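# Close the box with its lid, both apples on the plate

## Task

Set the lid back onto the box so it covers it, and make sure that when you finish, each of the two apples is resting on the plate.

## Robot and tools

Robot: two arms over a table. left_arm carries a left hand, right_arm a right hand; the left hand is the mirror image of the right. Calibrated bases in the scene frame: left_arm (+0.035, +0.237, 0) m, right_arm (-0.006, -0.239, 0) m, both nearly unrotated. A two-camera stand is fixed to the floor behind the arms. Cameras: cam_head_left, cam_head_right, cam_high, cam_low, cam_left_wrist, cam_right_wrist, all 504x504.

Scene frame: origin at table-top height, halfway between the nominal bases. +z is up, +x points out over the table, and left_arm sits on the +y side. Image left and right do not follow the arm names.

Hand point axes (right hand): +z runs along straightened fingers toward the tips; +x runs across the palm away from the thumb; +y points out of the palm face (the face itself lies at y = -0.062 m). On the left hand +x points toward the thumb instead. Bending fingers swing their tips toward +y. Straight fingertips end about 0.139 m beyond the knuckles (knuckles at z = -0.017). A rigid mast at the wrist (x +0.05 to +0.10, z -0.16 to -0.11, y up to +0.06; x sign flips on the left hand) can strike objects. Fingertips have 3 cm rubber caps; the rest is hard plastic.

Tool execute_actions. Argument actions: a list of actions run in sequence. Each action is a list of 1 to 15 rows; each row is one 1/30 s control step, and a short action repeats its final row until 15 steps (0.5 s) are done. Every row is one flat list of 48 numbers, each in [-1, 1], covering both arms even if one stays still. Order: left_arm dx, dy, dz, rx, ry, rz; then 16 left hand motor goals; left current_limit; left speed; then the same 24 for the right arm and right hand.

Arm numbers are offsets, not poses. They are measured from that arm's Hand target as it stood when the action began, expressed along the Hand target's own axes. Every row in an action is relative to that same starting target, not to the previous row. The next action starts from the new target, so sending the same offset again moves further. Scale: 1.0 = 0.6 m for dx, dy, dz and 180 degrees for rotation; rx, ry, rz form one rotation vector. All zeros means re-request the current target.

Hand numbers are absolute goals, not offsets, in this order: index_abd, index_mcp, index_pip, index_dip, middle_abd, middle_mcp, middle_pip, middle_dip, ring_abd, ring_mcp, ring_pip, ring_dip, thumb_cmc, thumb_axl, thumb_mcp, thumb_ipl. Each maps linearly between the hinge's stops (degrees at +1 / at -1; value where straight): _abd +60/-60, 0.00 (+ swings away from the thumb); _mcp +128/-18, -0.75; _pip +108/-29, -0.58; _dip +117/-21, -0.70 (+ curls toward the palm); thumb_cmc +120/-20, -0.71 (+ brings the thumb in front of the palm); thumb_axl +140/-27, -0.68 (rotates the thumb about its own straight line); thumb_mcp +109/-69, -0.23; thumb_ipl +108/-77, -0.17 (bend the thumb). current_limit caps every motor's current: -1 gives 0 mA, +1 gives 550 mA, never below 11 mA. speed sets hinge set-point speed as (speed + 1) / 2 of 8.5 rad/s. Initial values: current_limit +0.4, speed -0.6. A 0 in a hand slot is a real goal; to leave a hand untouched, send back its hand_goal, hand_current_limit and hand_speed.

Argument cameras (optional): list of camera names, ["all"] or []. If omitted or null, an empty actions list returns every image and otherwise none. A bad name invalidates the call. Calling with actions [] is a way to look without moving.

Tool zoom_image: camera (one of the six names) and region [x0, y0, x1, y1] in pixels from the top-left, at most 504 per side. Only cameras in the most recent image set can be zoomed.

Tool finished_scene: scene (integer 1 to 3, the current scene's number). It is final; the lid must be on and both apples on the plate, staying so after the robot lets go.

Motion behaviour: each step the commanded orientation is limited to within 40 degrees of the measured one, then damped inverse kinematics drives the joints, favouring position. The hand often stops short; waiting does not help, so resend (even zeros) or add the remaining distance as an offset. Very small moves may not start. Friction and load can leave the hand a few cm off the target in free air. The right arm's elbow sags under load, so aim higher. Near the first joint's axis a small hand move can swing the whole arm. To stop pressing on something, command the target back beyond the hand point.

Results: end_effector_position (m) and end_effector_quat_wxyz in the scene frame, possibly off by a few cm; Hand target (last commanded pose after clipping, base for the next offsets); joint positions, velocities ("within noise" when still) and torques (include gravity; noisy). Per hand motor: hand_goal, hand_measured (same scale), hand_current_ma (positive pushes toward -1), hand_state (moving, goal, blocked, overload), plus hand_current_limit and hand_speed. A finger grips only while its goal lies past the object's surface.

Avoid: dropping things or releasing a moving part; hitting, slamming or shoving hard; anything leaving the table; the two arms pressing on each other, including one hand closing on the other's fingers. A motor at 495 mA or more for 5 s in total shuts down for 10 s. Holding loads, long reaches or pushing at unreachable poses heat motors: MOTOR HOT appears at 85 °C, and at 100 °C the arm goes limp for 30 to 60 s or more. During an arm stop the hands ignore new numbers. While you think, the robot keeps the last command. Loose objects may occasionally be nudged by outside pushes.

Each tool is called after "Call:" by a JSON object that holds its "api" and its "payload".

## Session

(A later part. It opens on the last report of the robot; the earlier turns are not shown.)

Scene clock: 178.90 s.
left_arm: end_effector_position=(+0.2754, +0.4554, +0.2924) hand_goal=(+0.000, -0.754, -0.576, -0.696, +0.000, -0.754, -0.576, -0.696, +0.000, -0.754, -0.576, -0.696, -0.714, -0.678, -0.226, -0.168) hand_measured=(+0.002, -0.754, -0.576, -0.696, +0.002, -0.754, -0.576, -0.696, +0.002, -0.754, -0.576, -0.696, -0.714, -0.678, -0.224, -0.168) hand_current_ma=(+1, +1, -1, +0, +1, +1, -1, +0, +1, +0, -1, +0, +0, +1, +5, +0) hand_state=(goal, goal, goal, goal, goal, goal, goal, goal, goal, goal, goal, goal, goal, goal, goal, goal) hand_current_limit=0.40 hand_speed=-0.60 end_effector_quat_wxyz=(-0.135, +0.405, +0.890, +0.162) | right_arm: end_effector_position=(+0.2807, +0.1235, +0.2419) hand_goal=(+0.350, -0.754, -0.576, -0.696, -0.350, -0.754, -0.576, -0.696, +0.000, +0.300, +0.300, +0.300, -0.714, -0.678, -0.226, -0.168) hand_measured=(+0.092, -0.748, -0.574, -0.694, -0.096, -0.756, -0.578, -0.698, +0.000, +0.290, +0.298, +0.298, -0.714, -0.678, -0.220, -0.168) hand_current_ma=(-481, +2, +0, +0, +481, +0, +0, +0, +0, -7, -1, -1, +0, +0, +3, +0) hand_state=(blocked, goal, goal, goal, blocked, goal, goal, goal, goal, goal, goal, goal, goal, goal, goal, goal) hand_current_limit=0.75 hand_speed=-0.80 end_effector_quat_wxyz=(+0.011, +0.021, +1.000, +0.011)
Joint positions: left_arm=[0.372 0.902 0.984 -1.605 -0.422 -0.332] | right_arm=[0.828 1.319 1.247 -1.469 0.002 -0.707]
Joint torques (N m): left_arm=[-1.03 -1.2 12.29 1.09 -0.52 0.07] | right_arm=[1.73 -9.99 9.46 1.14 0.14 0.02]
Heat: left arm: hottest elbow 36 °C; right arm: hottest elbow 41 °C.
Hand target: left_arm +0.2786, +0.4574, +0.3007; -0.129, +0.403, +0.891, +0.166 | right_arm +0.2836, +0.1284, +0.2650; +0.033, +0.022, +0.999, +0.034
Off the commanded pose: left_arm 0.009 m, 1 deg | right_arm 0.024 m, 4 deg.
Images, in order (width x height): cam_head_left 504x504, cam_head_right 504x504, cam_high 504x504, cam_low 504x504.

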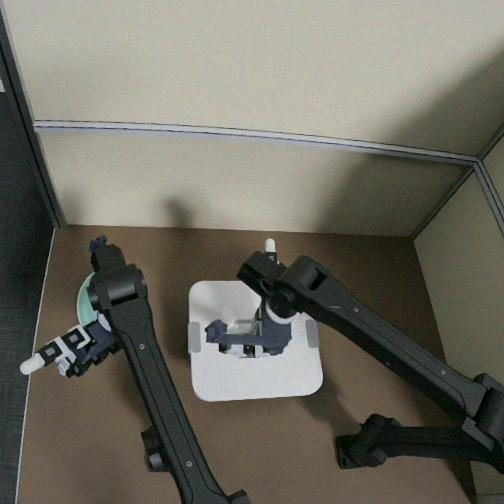

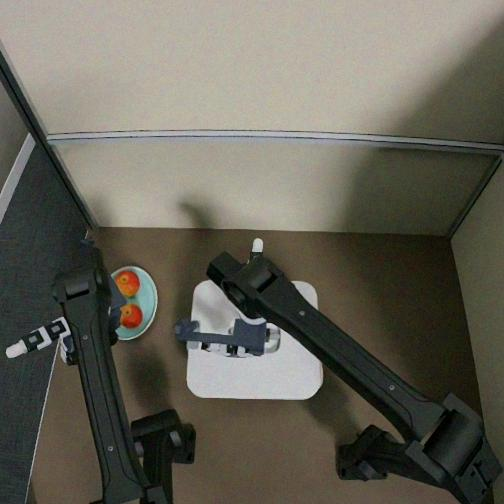

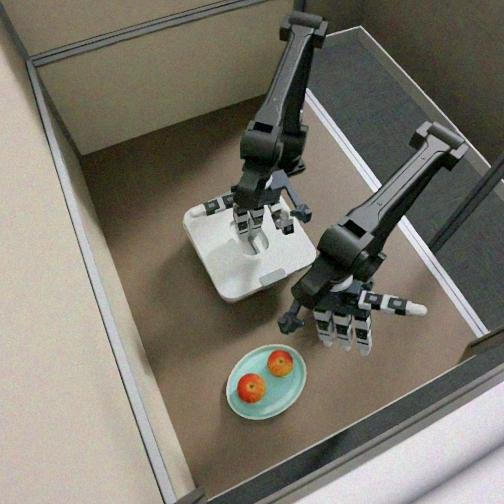

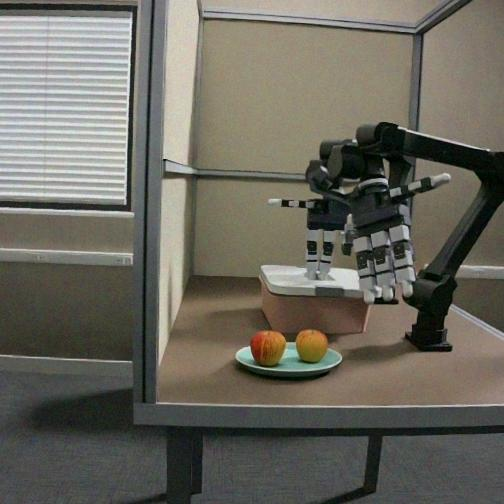

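Call:
{"api": "execute_actions", "payload": {"actions": [[[0,0,0,0,0,0,0,-0.754,-0.576,-0.696,0,-0.754,-0.576,-0.696,0,-0.754,-0.576,-0.696,-0.714,-0.678,-0.226,-0.168,0.4,-0.6,-0.013,-0.005,0.004,0,0,0,0.35,-0.754,-0.576,-0.696,-0.35,-0.754,-0.576,-0.696,0,0.3,0.3,0.3,-0.714,-0.678,-0.226,-0.168,0.75,-0.8]],[[0,0,0,0,0,0,0,-0.754,-0.576,-0.696,0,-0.754,-0.576,-0.696,0,-0.754,-0.576,-0.696,-0.714,-0.678,-0.226,-0.168,0.4,-0.6,0.0024,-0.0025,0.036,0,0,0,0.35,-0.754,-0.576,-0.696,-0.35,-0.754,-0.576,-0.696,0,0.3,0.3,0.3,-0.714,-0.678,-0.226,-0.168,0.75,-0.8]]], "cameras": ["cam_head_left", "cam_low", "cam_head_right", "cam_high"]}}

Call:
{"api": "zoom_image", "payload": {"camera": "cam_low", "region": [240, 230, 380, 350]}}

Call:
{"api": "zoom_image", "payload": {"camera": "cam_head_left", "region": [180, 260, 360, 420]}}

Call:
{"api": "zoom_image", "payload": {"camera": "cam_high", "region": [160, 160, 330, 320]}}

Scene clock: 181.63 s.
left_arm: end_effector_position=(+0.2754, +0.4554, +0.2924) hand_goal=(+0.000, -0.754, -0.576, -0.696, +0.000, -0.754, -0.576, -0.696, +0.000, -0.754, -0.576, -0.696, -0.714, -0.678, -0.226, -0.168) hand_measured=(+0.002, -0.754, -0.576, -0.696, +0.002, -0.754, -0.576, -0.696, +0.002, -0.754, -0.576, -0.696, -0.714, -0.678, -0.224, -0.168) hand_current_ma=(+1, +1, -1, +0, +1, +1, -1, +0, +1, +0, -1, +0, +0, +1, +5, +0) hand_state=(goal, goal, goal, goal, goal, goal, goal, goal, goal, goal, goal, goal, goal, goal, goal, goal) hand_current_limit=0.40 hand_speed=-0.60 end_effector_quat_wxyz=(-0.135, +0.405, +0.890, +0.162) | right_arm: end_effector_position=(+0.2850, +0.1239, +0.2290) hand_goal=(+0.350, -0.754, -0.576, -0.696, -0.350, -0.754, -0.576, -0.696, +0.000, +0.300, +0.300, +0.300, -0.714, -0.678, -0.226, -0.168) hand_measured=(+0.092, -0.748, -0.574, -0.694, -0.096, -0.756, -0.578, -0.698, +0.000, +0.290, +0.298, +0.298, -0.714, -0.678, -0.220, -0.168) hand_current_ma=(-481, +2, +0, +0, +481, +0, +0, +0, +0, -7, -1, -1, +0, +0, +3, +0) hand_state=(blocked, goal, goal, goal, blocked, goal, goal, goal, goal, goal, goal, goal, goal, goal, goal, goal) hand_current_limit=0.75 hand_speed=-0.80 end_effector_quat_wxyz=(+0.020, +0.022, +0.999, +0.019)
Joint positions: left_arm=[0.372 0.902 0.984 -1.605 -0.422 -0.332] | right_arm=[0.821 1.316 1.205 -1.406 0.003 -0.711]
Joint torques (N m): left_arm=[-1.14 -1.2 12.31 1.03 -0.53 0.06] | right_arm=[-0.03 -9.58 8.68 1.01 -0.01 -0.13]
Heat: left arm: hottest elbow 36 °C; right arm: hottest elbow 41 °C.
Hand target: left_arm +0.2786, +0.4574, +0.3007; -0.129, +0.403, +0.891, +0.166 | right_arm +0.2914, +0.1253, +0.2413; +0.033, +0.022, +0.999, +0.034
Off the commanded pose: left_arm 0.009 m, 1 deg | right_arm 0.014 m, 2 deg.
Images, in order (width x height): cam_head_left 504x504, cam_head_right 504x504, cam_high 504x504, cam_low 504x504.

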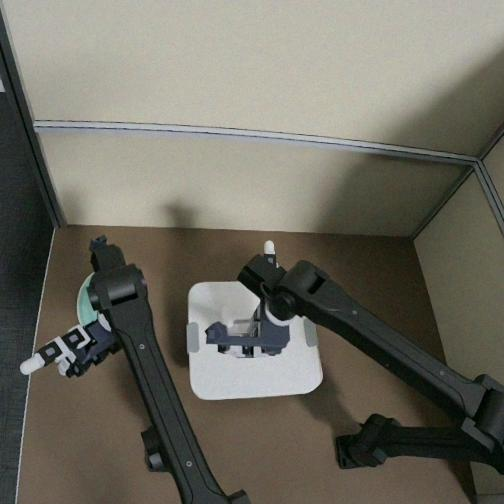

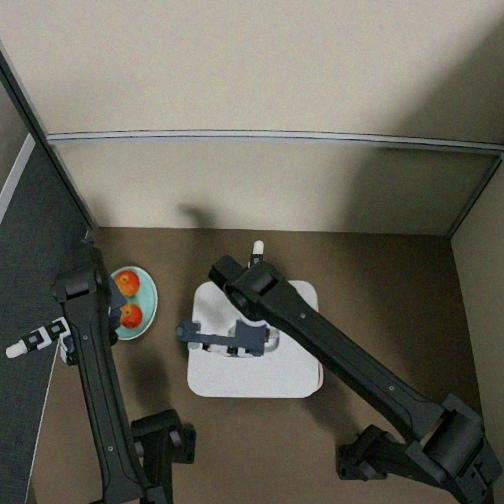

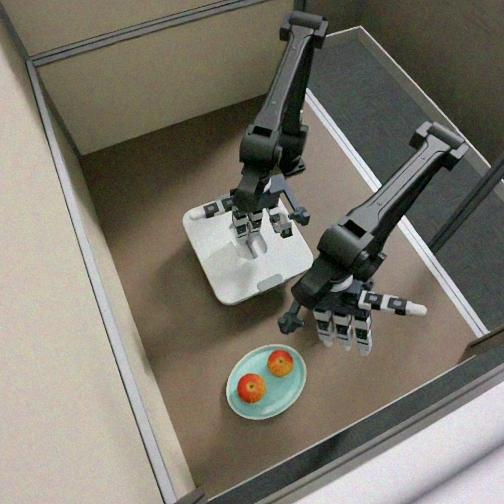

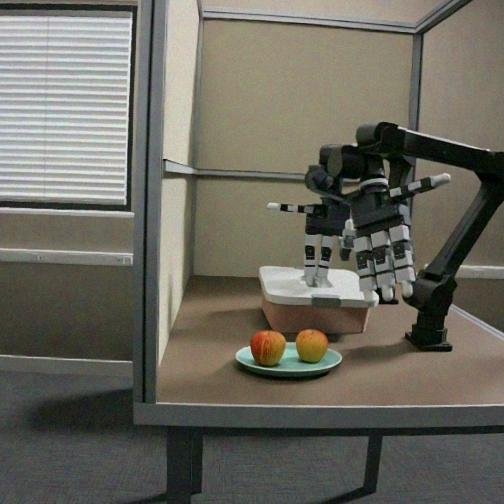

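Scaled by 3.600.

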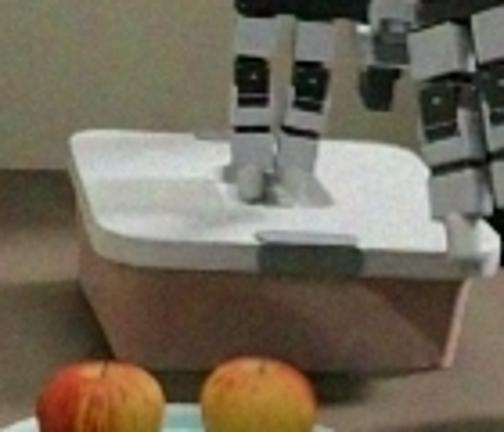

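Scaled by 2.800.

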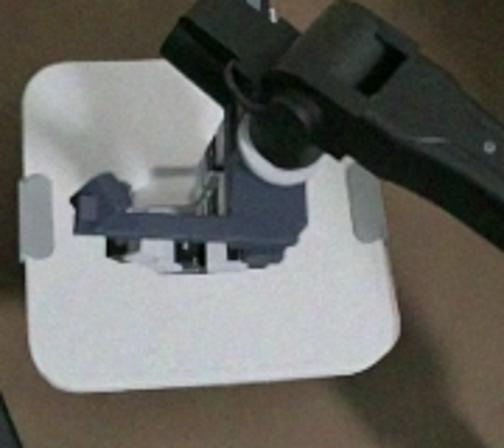

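Scaled by 2.965.

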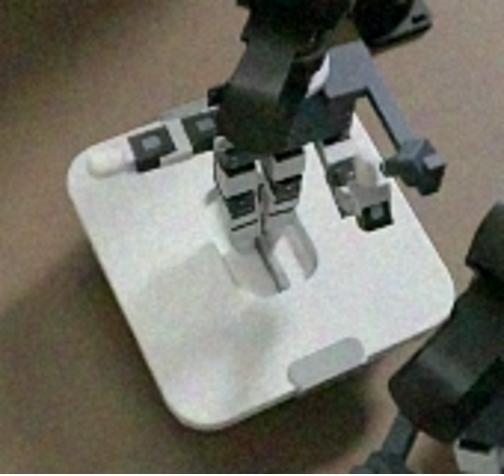

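Call:
{"api": "execute_actions", "payload": {"actions": [[[0,0,0,0,0,0,0,-0.754,-0.576,-0.696,0,-0.754,-0.576,-0.696,0,-0.754,-0.576,-0.696,-0.714,-0.678,-0.226,-0.168,0.4,-0.6,-0.0053,-0.0048,-0.0248,0,0,0,0.35,-0.754,-0.576,-0.696,-0.35,-0.754,-0.576,-0.696,0,0.3,0.3,0.3,-0.714,-0.678,-0.226,-0.168,0.75,-0.8]],[[0,0,0,0,0,0,0,-0.754,-0.576,-0.696,0,-0.754,-0.576,-0.696,0,-0.754,-0.576,-0.696,-0.714,-0.678,-0.226,-0.168,0.4,-0.6,-0.0022,-0.011,-0.008,0,0,0,0.35,-0.754,-0.576,-0.696,-0.35,-0.754,-0.576,-0.696,0,0.3,0.3,0.3,-0.714,-0.678,-0.226,-0.168,0.75,-0.8]]], "cameras": ["cam_head_left", "cam_low", "cam_head_right"]}}

Call:
{"api": "zoom_image", "payload": {"camera": "cam_low", "region": [240, 230, 380, 350]}}

Call:
{"api": "zoom_image", "payload": {"camera": "cam_head_left", "region": [180, 260, 360, 420]}}

Scene clock: 184.47 s.
left_arm: end_effector_position=(+0.2754, +0.4554, +0.2924) hand_goal=(+0.000, -0.754, -0.576, -0.696, +0.000, -0.754, -0.576, -0.696, +0.000, -0.754, -0.576, -0.696, -0.714, -0.678, -0.226, -0.168) hand_measured=(+0.002, -0.754, -0.576, -0.696, +0.002, -0.754, -0.576, -0.696, +0.002, -0.754, -0.576, -0.696, -0.714, -0.678, -0.224, -0.168) hand_current_ma=(+1, +1, -1, +0, +1, +1, -1, +0, +1, +0, -1, +0, +0, +1, +5, +0) hand_state=(goal, goal, goal, goal, goal, goal, goal, goal, goal, goal, goal, goal, goal, goal, goal, goal) hand_current_limit=0.40 hand_speed=-0.60 end_effector_quat_wxyz=(-0.135, +0.405, +0.890, +0.162) | right_arm: end_effector_position=(+0.2877, +0.1122, +0.2289) hand_goal=(+0.350, -0.754, -0.576, -0.696, -0.350, -0.754, -0.576, -0.696, +0.000, +0.300, +0.300, +0.300, -0.714, -0.678, -0.226, -0.168) hand_measured=(+0.092, -0.748, -0.574, -0.694, -0.096, -0.756, -0.578, -0.698, +0.000, +0.290, +0.298, +0.298, -0.714, -0.678, -0.220, -0.168) hand_current_ma=(-481, +3, +0, +0, +481, +0, +0, +0, +0, -7, -1, -1, +0, +0, +3, +0) hand_state=(blocked, goal, goal, goal, blocked, goal, goal, goal, goal, goal, goal, goal, goal, goal, goal, goal) hand_current_limit=0.75 hand_speed=-0.80 end_effector_quat_wxyz=(+0.012, +0.023, +1.000, +0.012)
Joint positions: left_arm=[0.372 0.902 0.984 -1.605 -0.422 -0.332] | right_arm=[0.794 1.311 1.205 -1.431 0.001 -0.736]
Joint torques (N m): left_arm=[-1.14 -1.08 12.36 1.02 -0.52 0.07] | right_arm=[0.32 -9.76 11.1 0.01 0.01 -0.14]
Heat: left arm: hottest elbow 36 °C; right arm: hottest elbow 40 °C.
Hand target: left_arm +0.2786, +0.4574, +0.3007; -0.129, +0.403, +0.891, +0.166 | right_arm +0.2942, +0.1143, +0.2605; +0.033, +0.022, +0.999, +0.034
Off the commanded pose: left_arm 0.009 m, 1 deg | right_arm 0.032 m, 3 deg.
Images, in order (width x height): cam_head_left 504x504, cam_head_right 504x504, cam_low 504x504.

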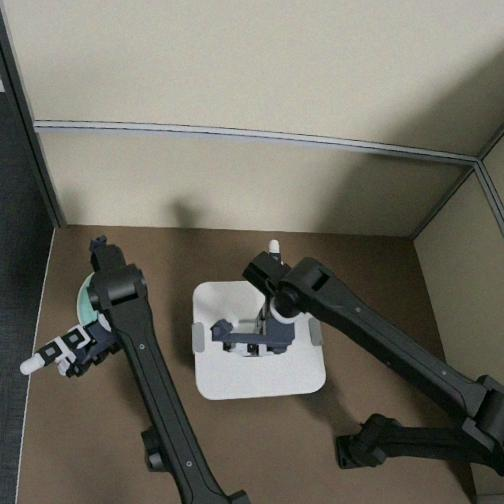

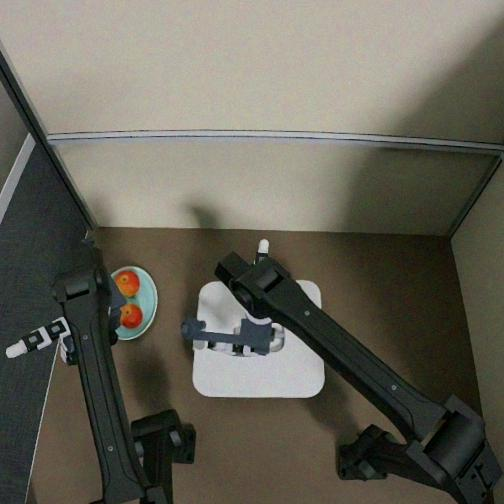

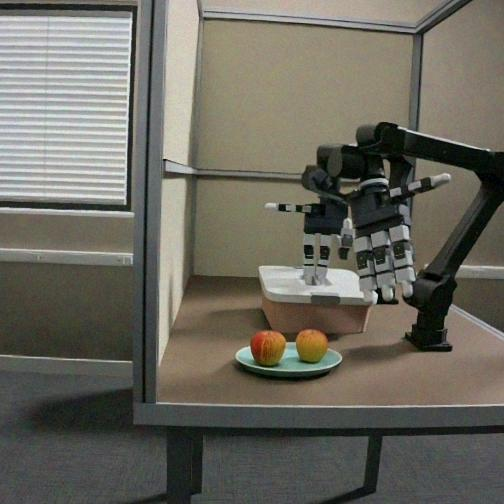

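Scaled by 3.600.

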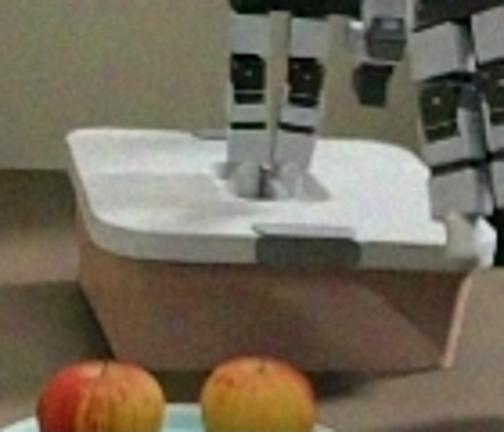

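Scaled by 2.800.

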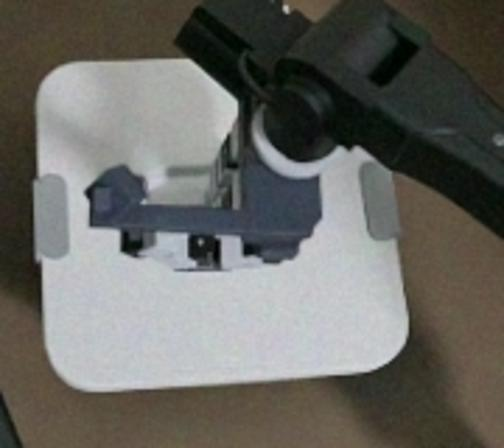

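Call:
{"api": "execute_actions", "payload": {"actions": [[[0,0,0,0,0,0,0,-0.754,-0.576,-0.696,0,-0.754,-0.576,-0.696,0,-0.754,-0.576,-0.696,-0.714,-0.678,-0.226,-0.168,0.4,-0.6,0.003,-0.0035,0.04,0,0,0,0.35,-0.754,-0.576,-0.696,-0.35,-0.754,-0.576,-0.696,0,0.3,0.3,0.3,-0.714,-0.678,-0.226,-0.168,0.75,-0.8]],[[0,0,0,0,0,0,0,-0.754,-0.576,-0.696,0,-0.754,-0.576,-0.696,0,-0.754,-0.576,-0.696,-0.714,-0.678,-0.226,-0.168,0.4,-0.6,0.001,-0.001,0.02,0,0,0,0.35,-0.754,-0.576,-0.696,-0.35,-0.754,-0.576,-0.696,0,0.3,0.3,0.3,-0.714,-0.678,-0.226,-0.168,0.75,-0.8]]], "cameras": ["cam_head_left", "cam_low", "cam_head_right"]}}

Call:
{"api": "zoom_image", "payload": {"camera": "cam_low", "region": [240, 230, 380, 350]}}

Call:
{"api": "zoom_image", "payload": {"camera": "cam_head_left", "region": [180, 260, 360, 420]}}

Scene clock: 186.93 s.
left_arm: end_effector_position=(+0.2754, +0.4554, +0.2924) hand_goal=(+0.000, -0.754, -0.576, -0.696, +0.000, -0.754, -0.576, -0.696, +0.000, -0.754, -0.576, -0.696, -0.714, -0.678, -0.226, -0.168) hand_measured=(+0.002, -0.754, -0.576, -0.696, +0.002, -0.754, -0.576, -0.696, +0.002, -0.754, -0.576, -0.696, -0.714, -0.678, -0.224, -0.168) hand_current_ma=(+1, +1, -1, +0, +1, +1, -1, +0, +1, +0, -1, +0, +0, +1, +5, +0) hand_state=(goal, goal, goal, goal, goal, goal, goal, goal, goal, goal, goal, goal, goal, goal, goal, goal) hand_current_limit=0.40 hand_speed=-0.60 end_effector_quat_wxyz=(-0.135, +0.405, +0.890, +0.162) | right_arm: end_effector_position=(+0.2865, +0.1124, +0.2279) hand_goal=(+0.350, -0.754, -0.576, -0.696, -0.350, -0.754, -0.576, -0.696, +0.000, +0.300, +0.300, +0.300, -0.714, -0.678, -0.226, -0.168) hand_measured=(+0.092, -0.758, -0.578, -0.696, -0.096, -0.766, -0.586, -0.700, +0.000, +0.288, +0.298, +0.298, -0.714, -0.678, -0.220, -0.168) hand_current_ma=(-481, -2, +0, +0, +481, -8, -5, -2, +0, -7, -1, -1, +0, +0, +3, +0) hand_state=(blocked, goal, goal, goal, blocked, goal, goal, goal, goal, goal, goal, goal, goal, goal, goal, goal) hand_current_limit=0.75 hand_speed=-0.80 end_effector_quat_wxyz=(+0.024, +0.023, +0.999, +0.028)
Joint positions: left_arm=[0.372 0.902 0.984 -1.605 -0.422 -0.332] | right_arm=[0.794 1.285 1.169 -1.381 -0.004 -0.738]
Joint torques (N m): left_arm=[-1.2 -1.08 12.34 1.02 -0.53 0.07] | right_arm=[0.79 -7.24 7.5 1.84 0.22 -0.08]
Heat: left arm: hottest elbow 36 °C; right arm: hottest elbow 40 °C.
Hand target: left_arm +0.2786, +0.4574, +0.3007; -0.129, +0.403, +0.891, +0.166 | right_arm +0.2940, +0.1141, +0.2243; +0.033, +0.022, +0.999, +0.034
Off the commanded pose: left_arm 0.009 m, 1 deg | right_arm 0.008 m, 1 deg.
Images, in order (width x height): cam_head_left 504x504, cam_head_right 504x504, cam_low 504x504.

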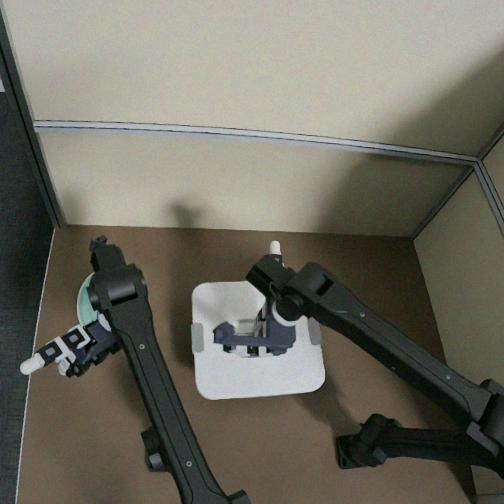

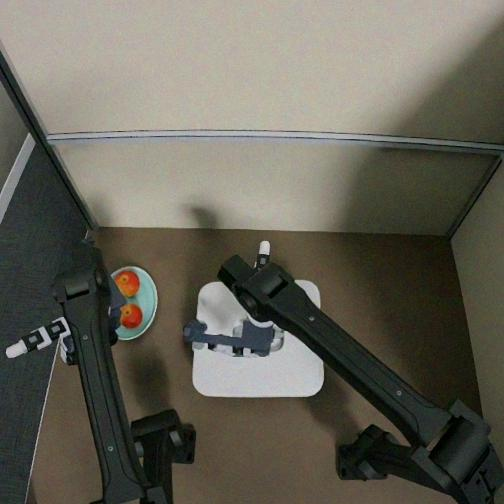

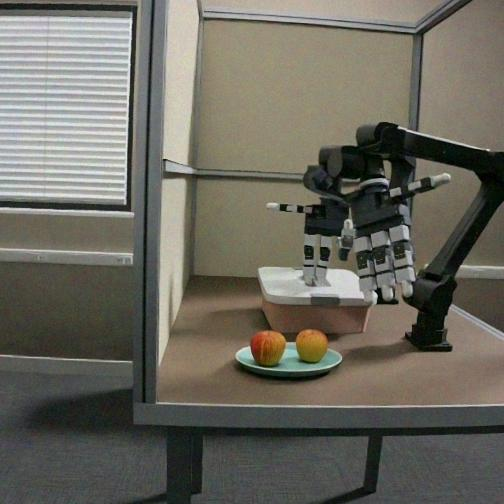

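Scaled by 3.600.

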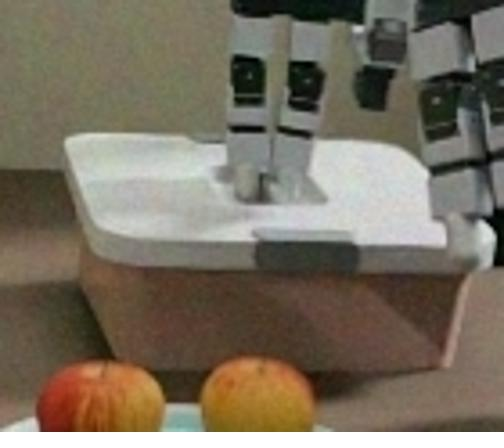

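Scaled by 2.800.

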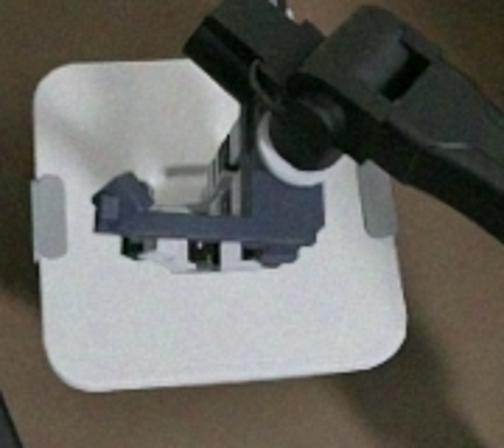

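Call:
{"api": "zoom_image", "payload": {"camera": "cam_head_right", "region": [170, 250, 350, 410]}}

Call:
{"api": "zoom_image", "payload": {"camera": "cam_low", "region": [250, 260, 320, 320]}}

Call:
{"api": "execute_actions", "payload": {"actions": []}}

Call:
{"api": "zoom_image", "payload": {"camera": "cam_high", "region": [160, 160, 330, 320]}}

Scaled by 2.800.

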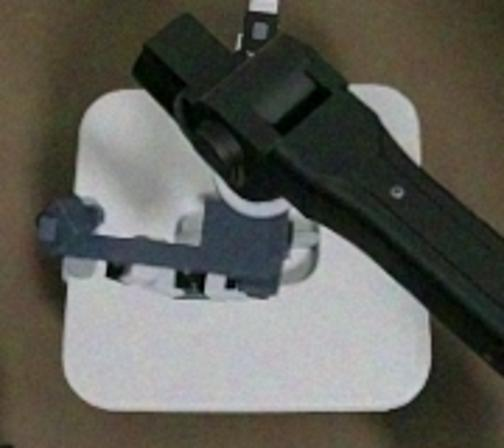

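Scaled by 7.200.

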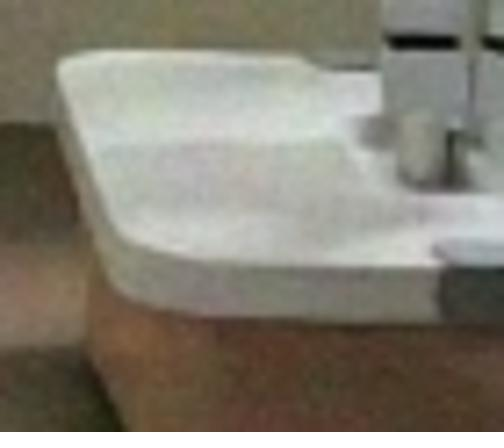

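Scene clock: 188.17 s.
left_arm: end_effector_position=(+0.2754, +0.4554, +0.2924) hand_goal=(+0.000, -0.754, -0.576, -0.696, +0.000, -0.754, -0.576, -0.696, +0.000, -0.754, -0.576, -0.696, -0.714, -0.678, -0.226, -0.168) hand_measured=(+0.002, -0.754, -0.576, -0.696, +0.002, -0.754, -0.576, -0.696, +0.002, -0.754, -0.576, -0.696, -0.714, -0.678, -0.224, -0.168) hand_current_ma=(+1, +1, -1, +0, +1, +1, -1, +0, +1, +0, -1, +0, +0, +1, +5, +0) hand_state=(goal, goal, goal, goal, goal, goal, goal, goal, goal, goal, goal, goal, goal, goal, goal, goal) hand_current_limit=0.40 hand_speed=-0.60 end_effector_quat_wxyz=(-0.135, +0.405, +0.890, +0.162) | right_arm: end_effector_position=(+0.2865, +0.1124, +0.2279) hand_goal=(+0.350, -0.754, -0.576, -0.696, -0.350, -0.754, -0.576, -0.696, +0.000, +0.300, +0.300, +0.300, -0.714, -0.678, -0.226, -0.168) hand_measured=(+0.092, -0.758, -0.578, -0.696, -0.096, -0.766, -0.586, -0.700, +0.000, +0.288, +0.298, +0.298, -0.714, -0.678, -0.220, -0.168) hand_current_ma=(-481, -2, +0, +0, +481, -8, -5, -2, +0, -7, -1, -1, +0, +0, +3, +0) hand_state=(blocked, goal, goal, goal, blocked, goal, goal, goal, goal, goal, goal, goal, goal, goal, goal, goal) hand_current_limit=0.75 hand_speed=-0.80 end_effector_quat_wxyz=(+0.024, +0.023, +0.999, +0.028)
Joint positions: left_arm=[0.372 0.902 0.984 -1.605 -0.422 -0.332] | right_arm=[0.794 1.285 1.169 -1.381 -0.004 -0.738]
Joint velocities: within noise
Joint torques (N m): left_arm=[-1.08 -1.14 12.33 1.03 -0.51 0.07] | right_arm=[0.62 -6.83 7.47 1.66 0.18 -0.13]
Heat: left arm: hottest elbow 36 °C; right arm: hottest elbow 40 °C.
Hand target: left_arm +0.2786, +0.4574, +0.3007; -0.129, +0.403, +0.891, +0.166 | right_arm +0.2940, +0.1141, +0.2243; +0.033, +0.022, +0.999, +0.034
Off the commanded pose: left_arm 0.009 m, 1 deg | right_arm 0.008 m, 1 deg.

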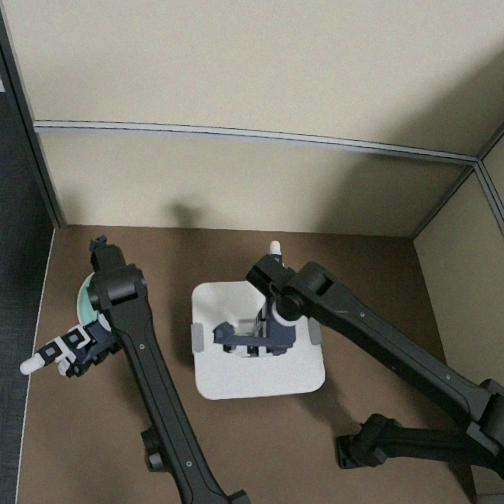

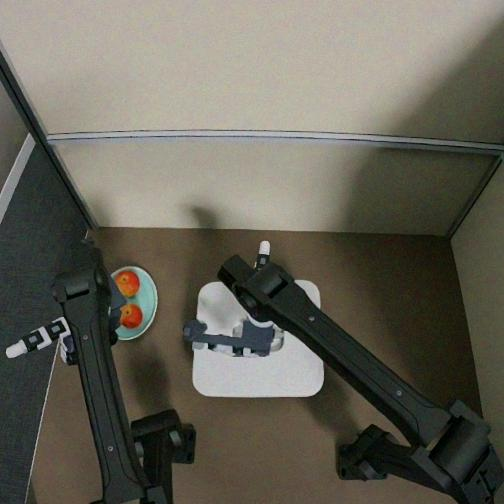

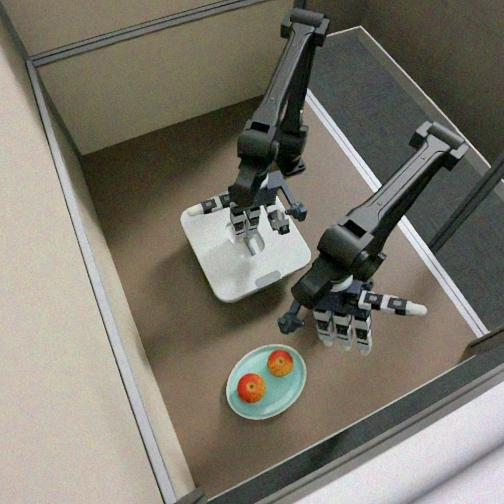

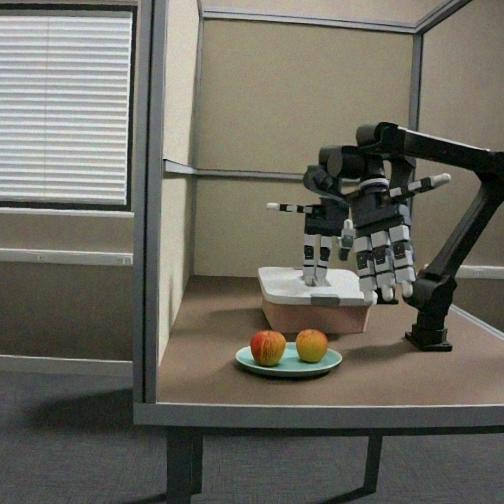

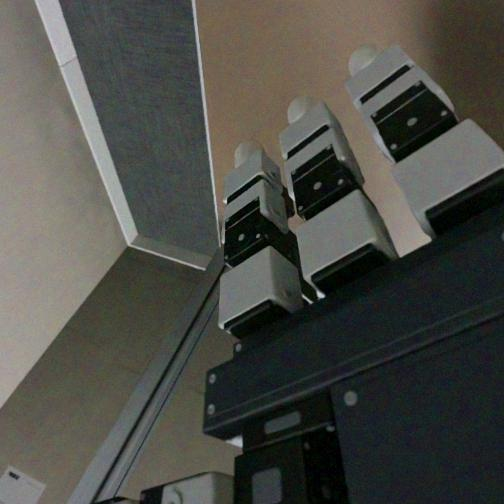

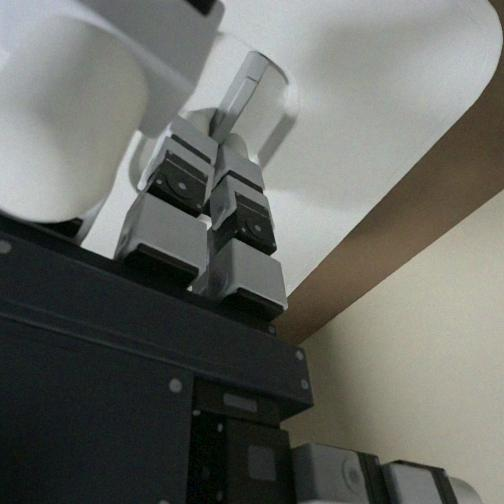

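Scaled by 2.965.

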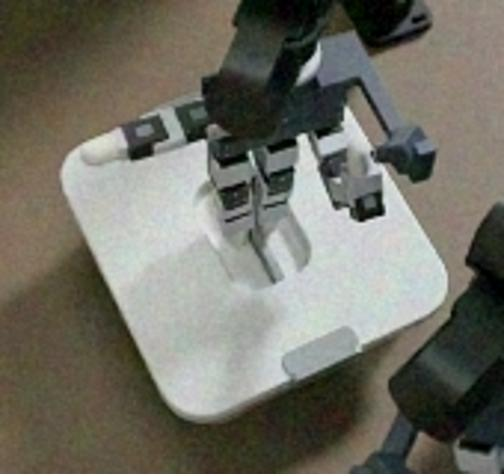

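Call:
{"api": "execute_actions", "payload": {"actions": [[[0,0,0,0,0,0,0,-0.754,-0.576,-0.696,0,-0.754,-0.576,-0.696,0,-0.754,-0.576,-0.696,-0.714,-0.678,-0.226,-0.168,0.4,-0.6,-0.0045,0.0055,-0.078,0,0,-0.0045,0.35,-0.754,-0.576,-0.696,-0.35,-0.754,-0.576,-0.696,0,0.3,0.3,0.3,-0.714,-0.678,-0.226,-0.168,0.75,-0.8]],[[0,0,0,0,0,0,0,-0.754,-0.576,-0.696,0,-0.754,-0.576,-0.696,0,-0.754,-0.576,-0.696,-0.714,-0.678,-0.226,-0.168,0.4,-0.6,0.001,0,-0.01,0,0,-0.0045,0.35,-0.754,-0.576,-0.696,-0.35,-0.754,-0.576,-0.696,0,0.3,0.3,0.3,-0.714,-0.678,-0.226,-0.168,0.75,-0.8]]], "cameras": ["cam_head_left", "cam_low", "cam_head_right"]}}

Call:
{"api": "zoom_image", "payload": {"camera": "cam_low", "region": [240, 230, 380, 350]}}

Call:
{"api": "zoom_image", "payload": {"camera": "cam_head_left", "region": [180, 260, 360, 420]}}

Call:
{"api": "zoom_image", "payload": {"camera": "cam_head_right", "region": [170, 250, 350, 410]}}

Scene clock: 192.60 s.
left_arm: end_effector_position=(+0.2754, +0.4554, +0.2924) hand_goal=(+0.000, -0.754, -0.576, -0.696, +0.000, -0.754, -0.576, -0.696, +0.000, -0.754, -0.576, -0.696, -0.714, -0.678, -0.226, -0.168) hand_measured=(+0.002, -0.754, -0.576, -0.696, +0.002, -0.754, -0.576, -0.696, +0.002, -0.754, -0.576, -0.696, -0.714, -0.678, -0.224, -0.168) hand_current_ma=(+1, +1, -1, +0, +1, +1, -1, +0, +1, +0, -1, +0, +0, +1, +5, +0) hand_state=(goal, goal, goal, goal, goal, goal, goal, goal, goal, goal, goal, goal, goal, goal, goal, goal) hand_current_limit=0.40 hand_speed=-0.60 end_effector_quat_wxyz=(-0.135, +0.405, +0.890, +0.162) | right_arm: end_effector_position=(+0.2783, +0.1056, +0.2394) hand_goal=(+0.350, -0.754, -0.576, -0.696, -0.350, -0.754, -0.576, -0.696, +0.000, +0.300, +0.300, +0.300, -0.714, -0.678, -0.226, -0.168) hand_measured=(+0.092, -0.744, -0.572, -0.696, -0.096, -0.754, -0.578, -0.698, +0.000, +0.288, +0.298, +0.298, -0.714, -0.678, -0.220, -0.168) hand_current_ma=(-481, +5, +1, +0, +481, +0, +0, -1, +0, -7, -1, -1, +0, +0, +3, +0) hand_state=(blocked, goal, goal, goal, blocked, goal, goal, goal, goal, goal, goal, goal, goal, goal, goal, goal) hand_current_limit=0.75 hand_speed=-0.80 end_effector_quat_wxyz=(+0.009, +0.008, +1.000, +0.009)
Joint positions: left_arm=[0.372 0.902 0.984 -1.605 -0.422 -0.332] | right_arm=[0.793 1.287 1.214 -1.471 0 -0.769]
Joint torques (N m): left_arm=[-1.26 -1.08 12.29 1.01 -0.52 0.08] | right_arm=[0.09 -7.88 13.34 -0.08 -0.02 -0.17]
Heat: left arm: hottest elbow 36 °C; right arm: hottest elbow 40 °C.
Hand target: left_arm +0.2786, +0.4574, +0.3007; -0.129, +0.403, +0.891, +0.166 | right_arm +0.2929, +0.1137, +0.2772; +0.033, +0.008, +0.999, +0.034
Off the commanded pose: left_arm 0.009 m, 1 deg | right_arm 0.041 m, 4 deg.
Images, in order (width x height): cam_head_left 504x504, cam_head_right 504x504, cam_low 504x504.

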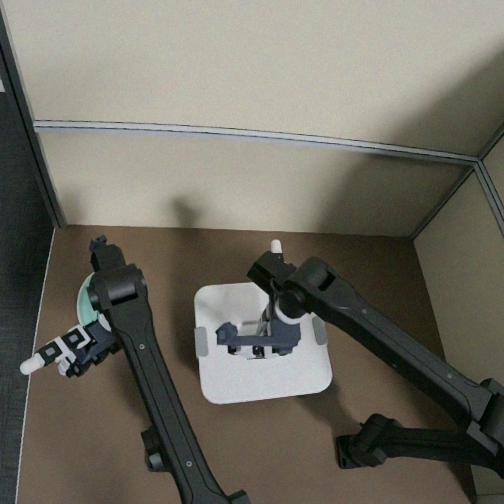

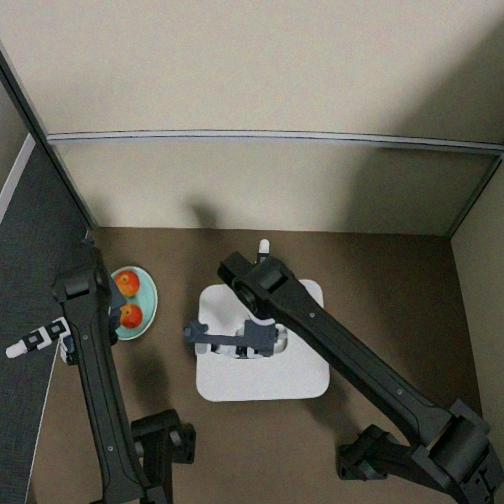

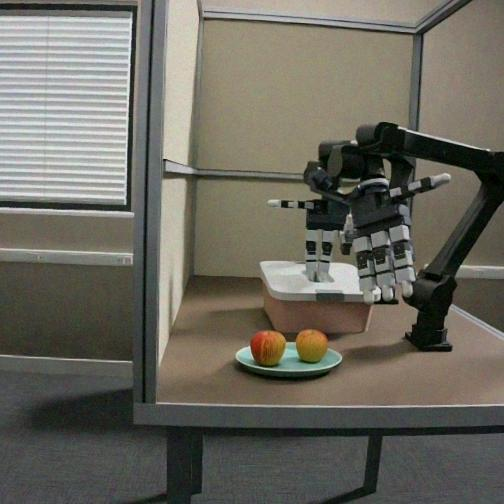

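Scaled by 3.600.

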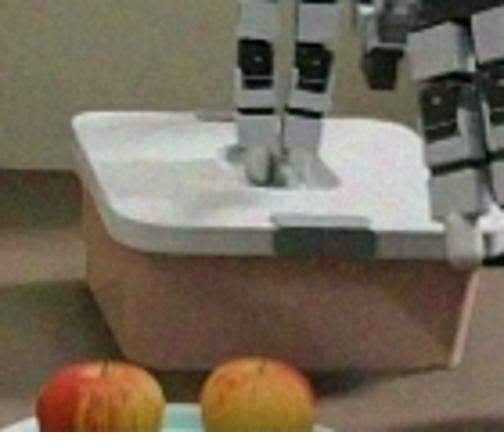

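Scaled by 2.800.

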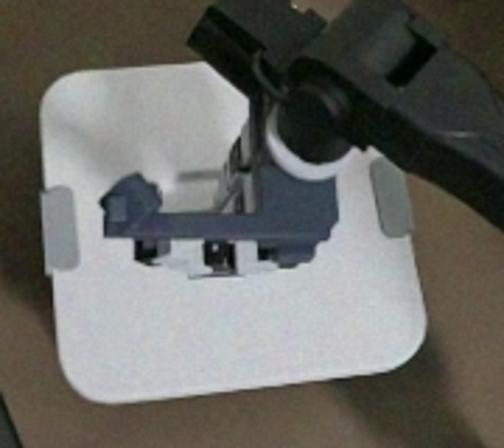

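Scaled by 2.800.

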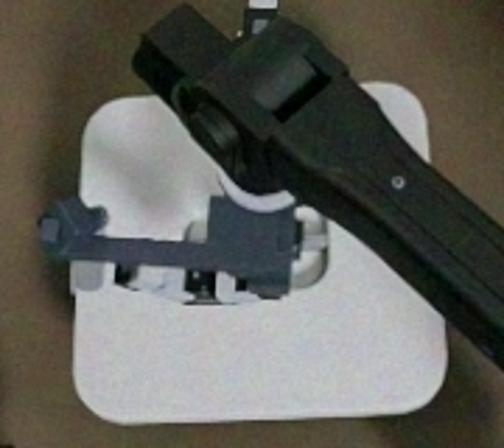

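Call:
{"api": "execute_actions", "payload": {"actions": [[[0,0,0,0,0,0,0,-0.754,-0.576,-0.696,0,-0.754,-0.576,-0.696,0,-0.754,-0.576,-0.696,-0.714,-0.678,-0.226,-0.168,0.4,-0.6,-0.0052,0,-0.0667,-0.0318,0.0005,0.002,0.35,-0.754,-0.576,-0.696,-0.35,-0.754,-0.576,-0.696,0,0.3,0.3,0.3,-0.714,-0.678,-0.226,-0.168,0.75,-0.8]],[[0,0,0,0,0,0,0,-0.754,-0.576,-0.696,0,-0.754,-0.576,-0.696,0,-0.754,-0.576,-0.696,-0.714,-0.678,-0.226,-0.168,0.4,-0.6,-0.0018,-0.09,-0.0154,0,0,0,0.35,-0.754,-0.576,-0.696,-0.35,-0.754,-0.576,-0.696,0,0.3,0.3,0.3,-0.714,-0.678,-0.226,-0.168,0.75,-0.8]],[[0,0,0,0,0,0,0,-0.754,-0.576,-0.696,0,-0.754,-0.576,-0.696,0,-0.754,-0.576,-0.696,-0.714,-0.678,-0.226,-0.168,0.4,-0.6,-0.0018,-0.09,-0.0154,0,0,0,0.35,-0.754,-0.576,-0.696,-0.35,-0.754,-0.576,-0.696,0,0.3,0.3,0.3,-0.714,-0.678,-0.226,-0.168,0.75,-0.8]]], "cameras": ["cam_head_left", "cam_low", "cam_head_right"]}}

Call:
{"api": "zoom_image", "payload": {"camera": "cam_low", "region": [240, 230, 380, 350]}}

Call:
{"api": "zoom_image", "payload": {"camera": "cam_head_left", "region": [180, 260, 360, 420]}}

Call:
{"api": "zoom_image", "payload": {"camera": "cam_head_right", "region": [170, 250, 350, 410]}}

Scene clock: 197.27 s.
left_arm: end_effector_position=(+0.2754, +0.4554, +0.2924) hand_goal=(+0.000, -0.754, -0.576, -0.696, +0.000, -0.754, -0.576, -0.696, +0.000, -0.754, -0.576, -0.696, -0.714, -0.678, -0.226, -0.168) hand_measured=(+0.002, -0.754, -0.576, -0.696, +0.002, -0.754, -0.576, -0.696, +0.002, -0.754, -0.576, -0.696, -0.714, -0.678, -0.224, -0.168) hand_current_ma=(+1, +1, -1, +0, +1, +1, -1, +0, +1, +0, -1, +0, +0, +1, +5, +0) hand_state=(goal, goal, goal, goal, goal, goal, goal, goal, goal, goal, goal, goal, goal, goal, goal, goal) hand_current_limit=0.40 hand_speed=-0.60 end_effector_quat_wxyz=(-0.135, +0.405, +0.890, +0.162) | right_arm: end_effector_position=(+0.2949, -0.0014, +0.3022) hand_goal=(+0.350, -0.754, -0.576, -0.696, -0.350, -0.754, -0.576, -0.696, +0.000, +0.300, +0.300, +0.300, -0.714, -0.678, -0.226, -0.168) hand_measured=(+0.092, -0.754, -0.576, -0.694, -0.100, -0.762, -0.582, -0.698, +0.000, +0.288, +0.298, +0.298, -0.716, -0.678, -0.220, -0.168) hand_current_ma=(-481, +0, +0, +0, +481, -4, -2, +0, +0, -7, -1, -1, +0, +0, +3, +0) hand_state=(blocked, goal, goal, goal, blocked, goal, goal, goal, goal, goal, goal, goal, goal, goal, goal, goal) hand_current_limit=0.75 hand_speed=-0.80 end_effector_quat_wxyz=(+0.020, +0.019, +0.997, +0.075)
Joint positions: left_arm=[0.372 0.902 0.984 -1.605 -0.422 -0.332] | right_arm=[0.457 1.097 1.189 -1.559 -0.116 -1.076]
Joint torques (N m): left_arm=[-1.2 -1.08 12.37 1.03 -0.53 0.08] | right_arm=[2.08 -5.71 9.8 0.35 -0.25 -0.14]
Heat: left arm: hottest elbow 36 °C; right arm: hottest elbow 41 °C.
Hand target: left_arm +0.2786, +0.4574, +0.3007; -0.129, +0.403, +0.891, +0.166 | right_arm +0.2926, +0.0014, +0.3177; +0.033, +0.010, +0.996, +0.084
Off the commanded pose: left_arm 0.009 m, 1 deg | right_arm 0.016 m, 2 deg.
Images, in order (width x height): cam_head_left 504x504, cam_head_right 504x504, cam_low 504x504.

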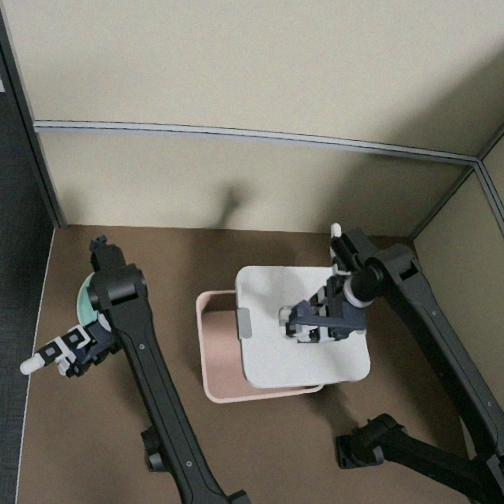

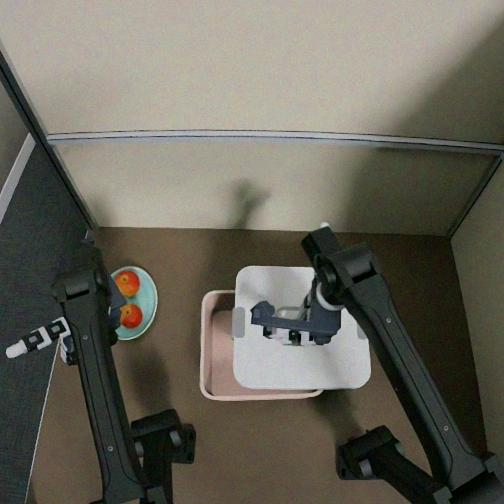

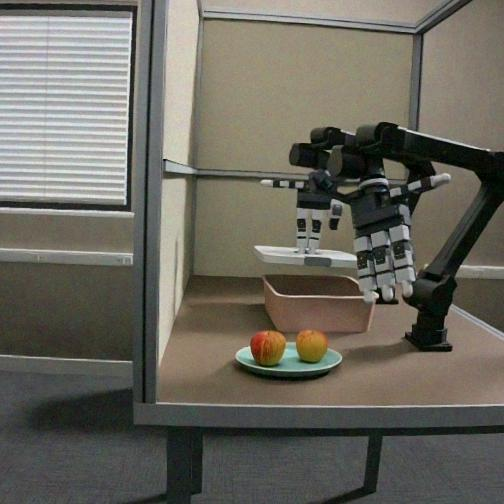

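Scaled by 3.600.

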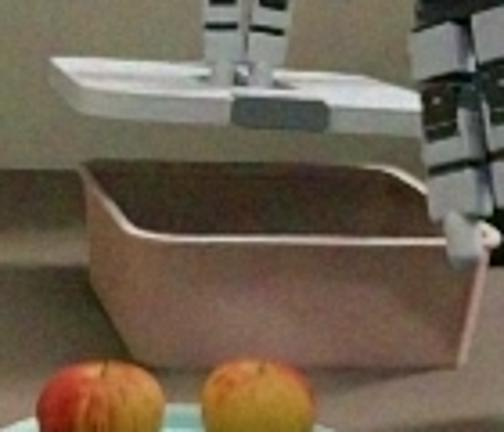

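Scaled by 2.800.

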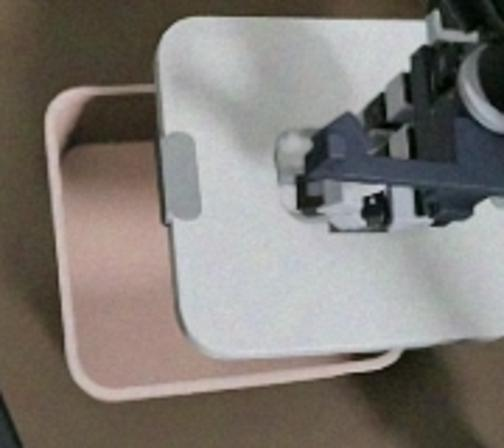

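Scaled by 2.800.

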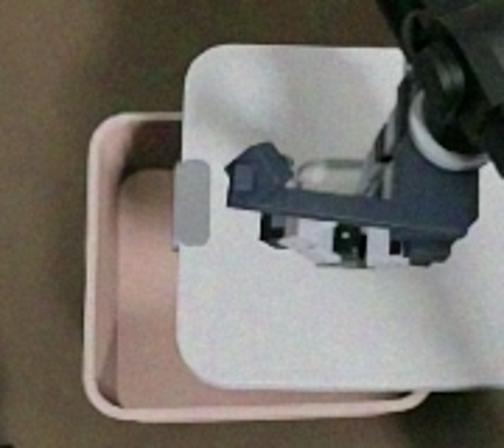

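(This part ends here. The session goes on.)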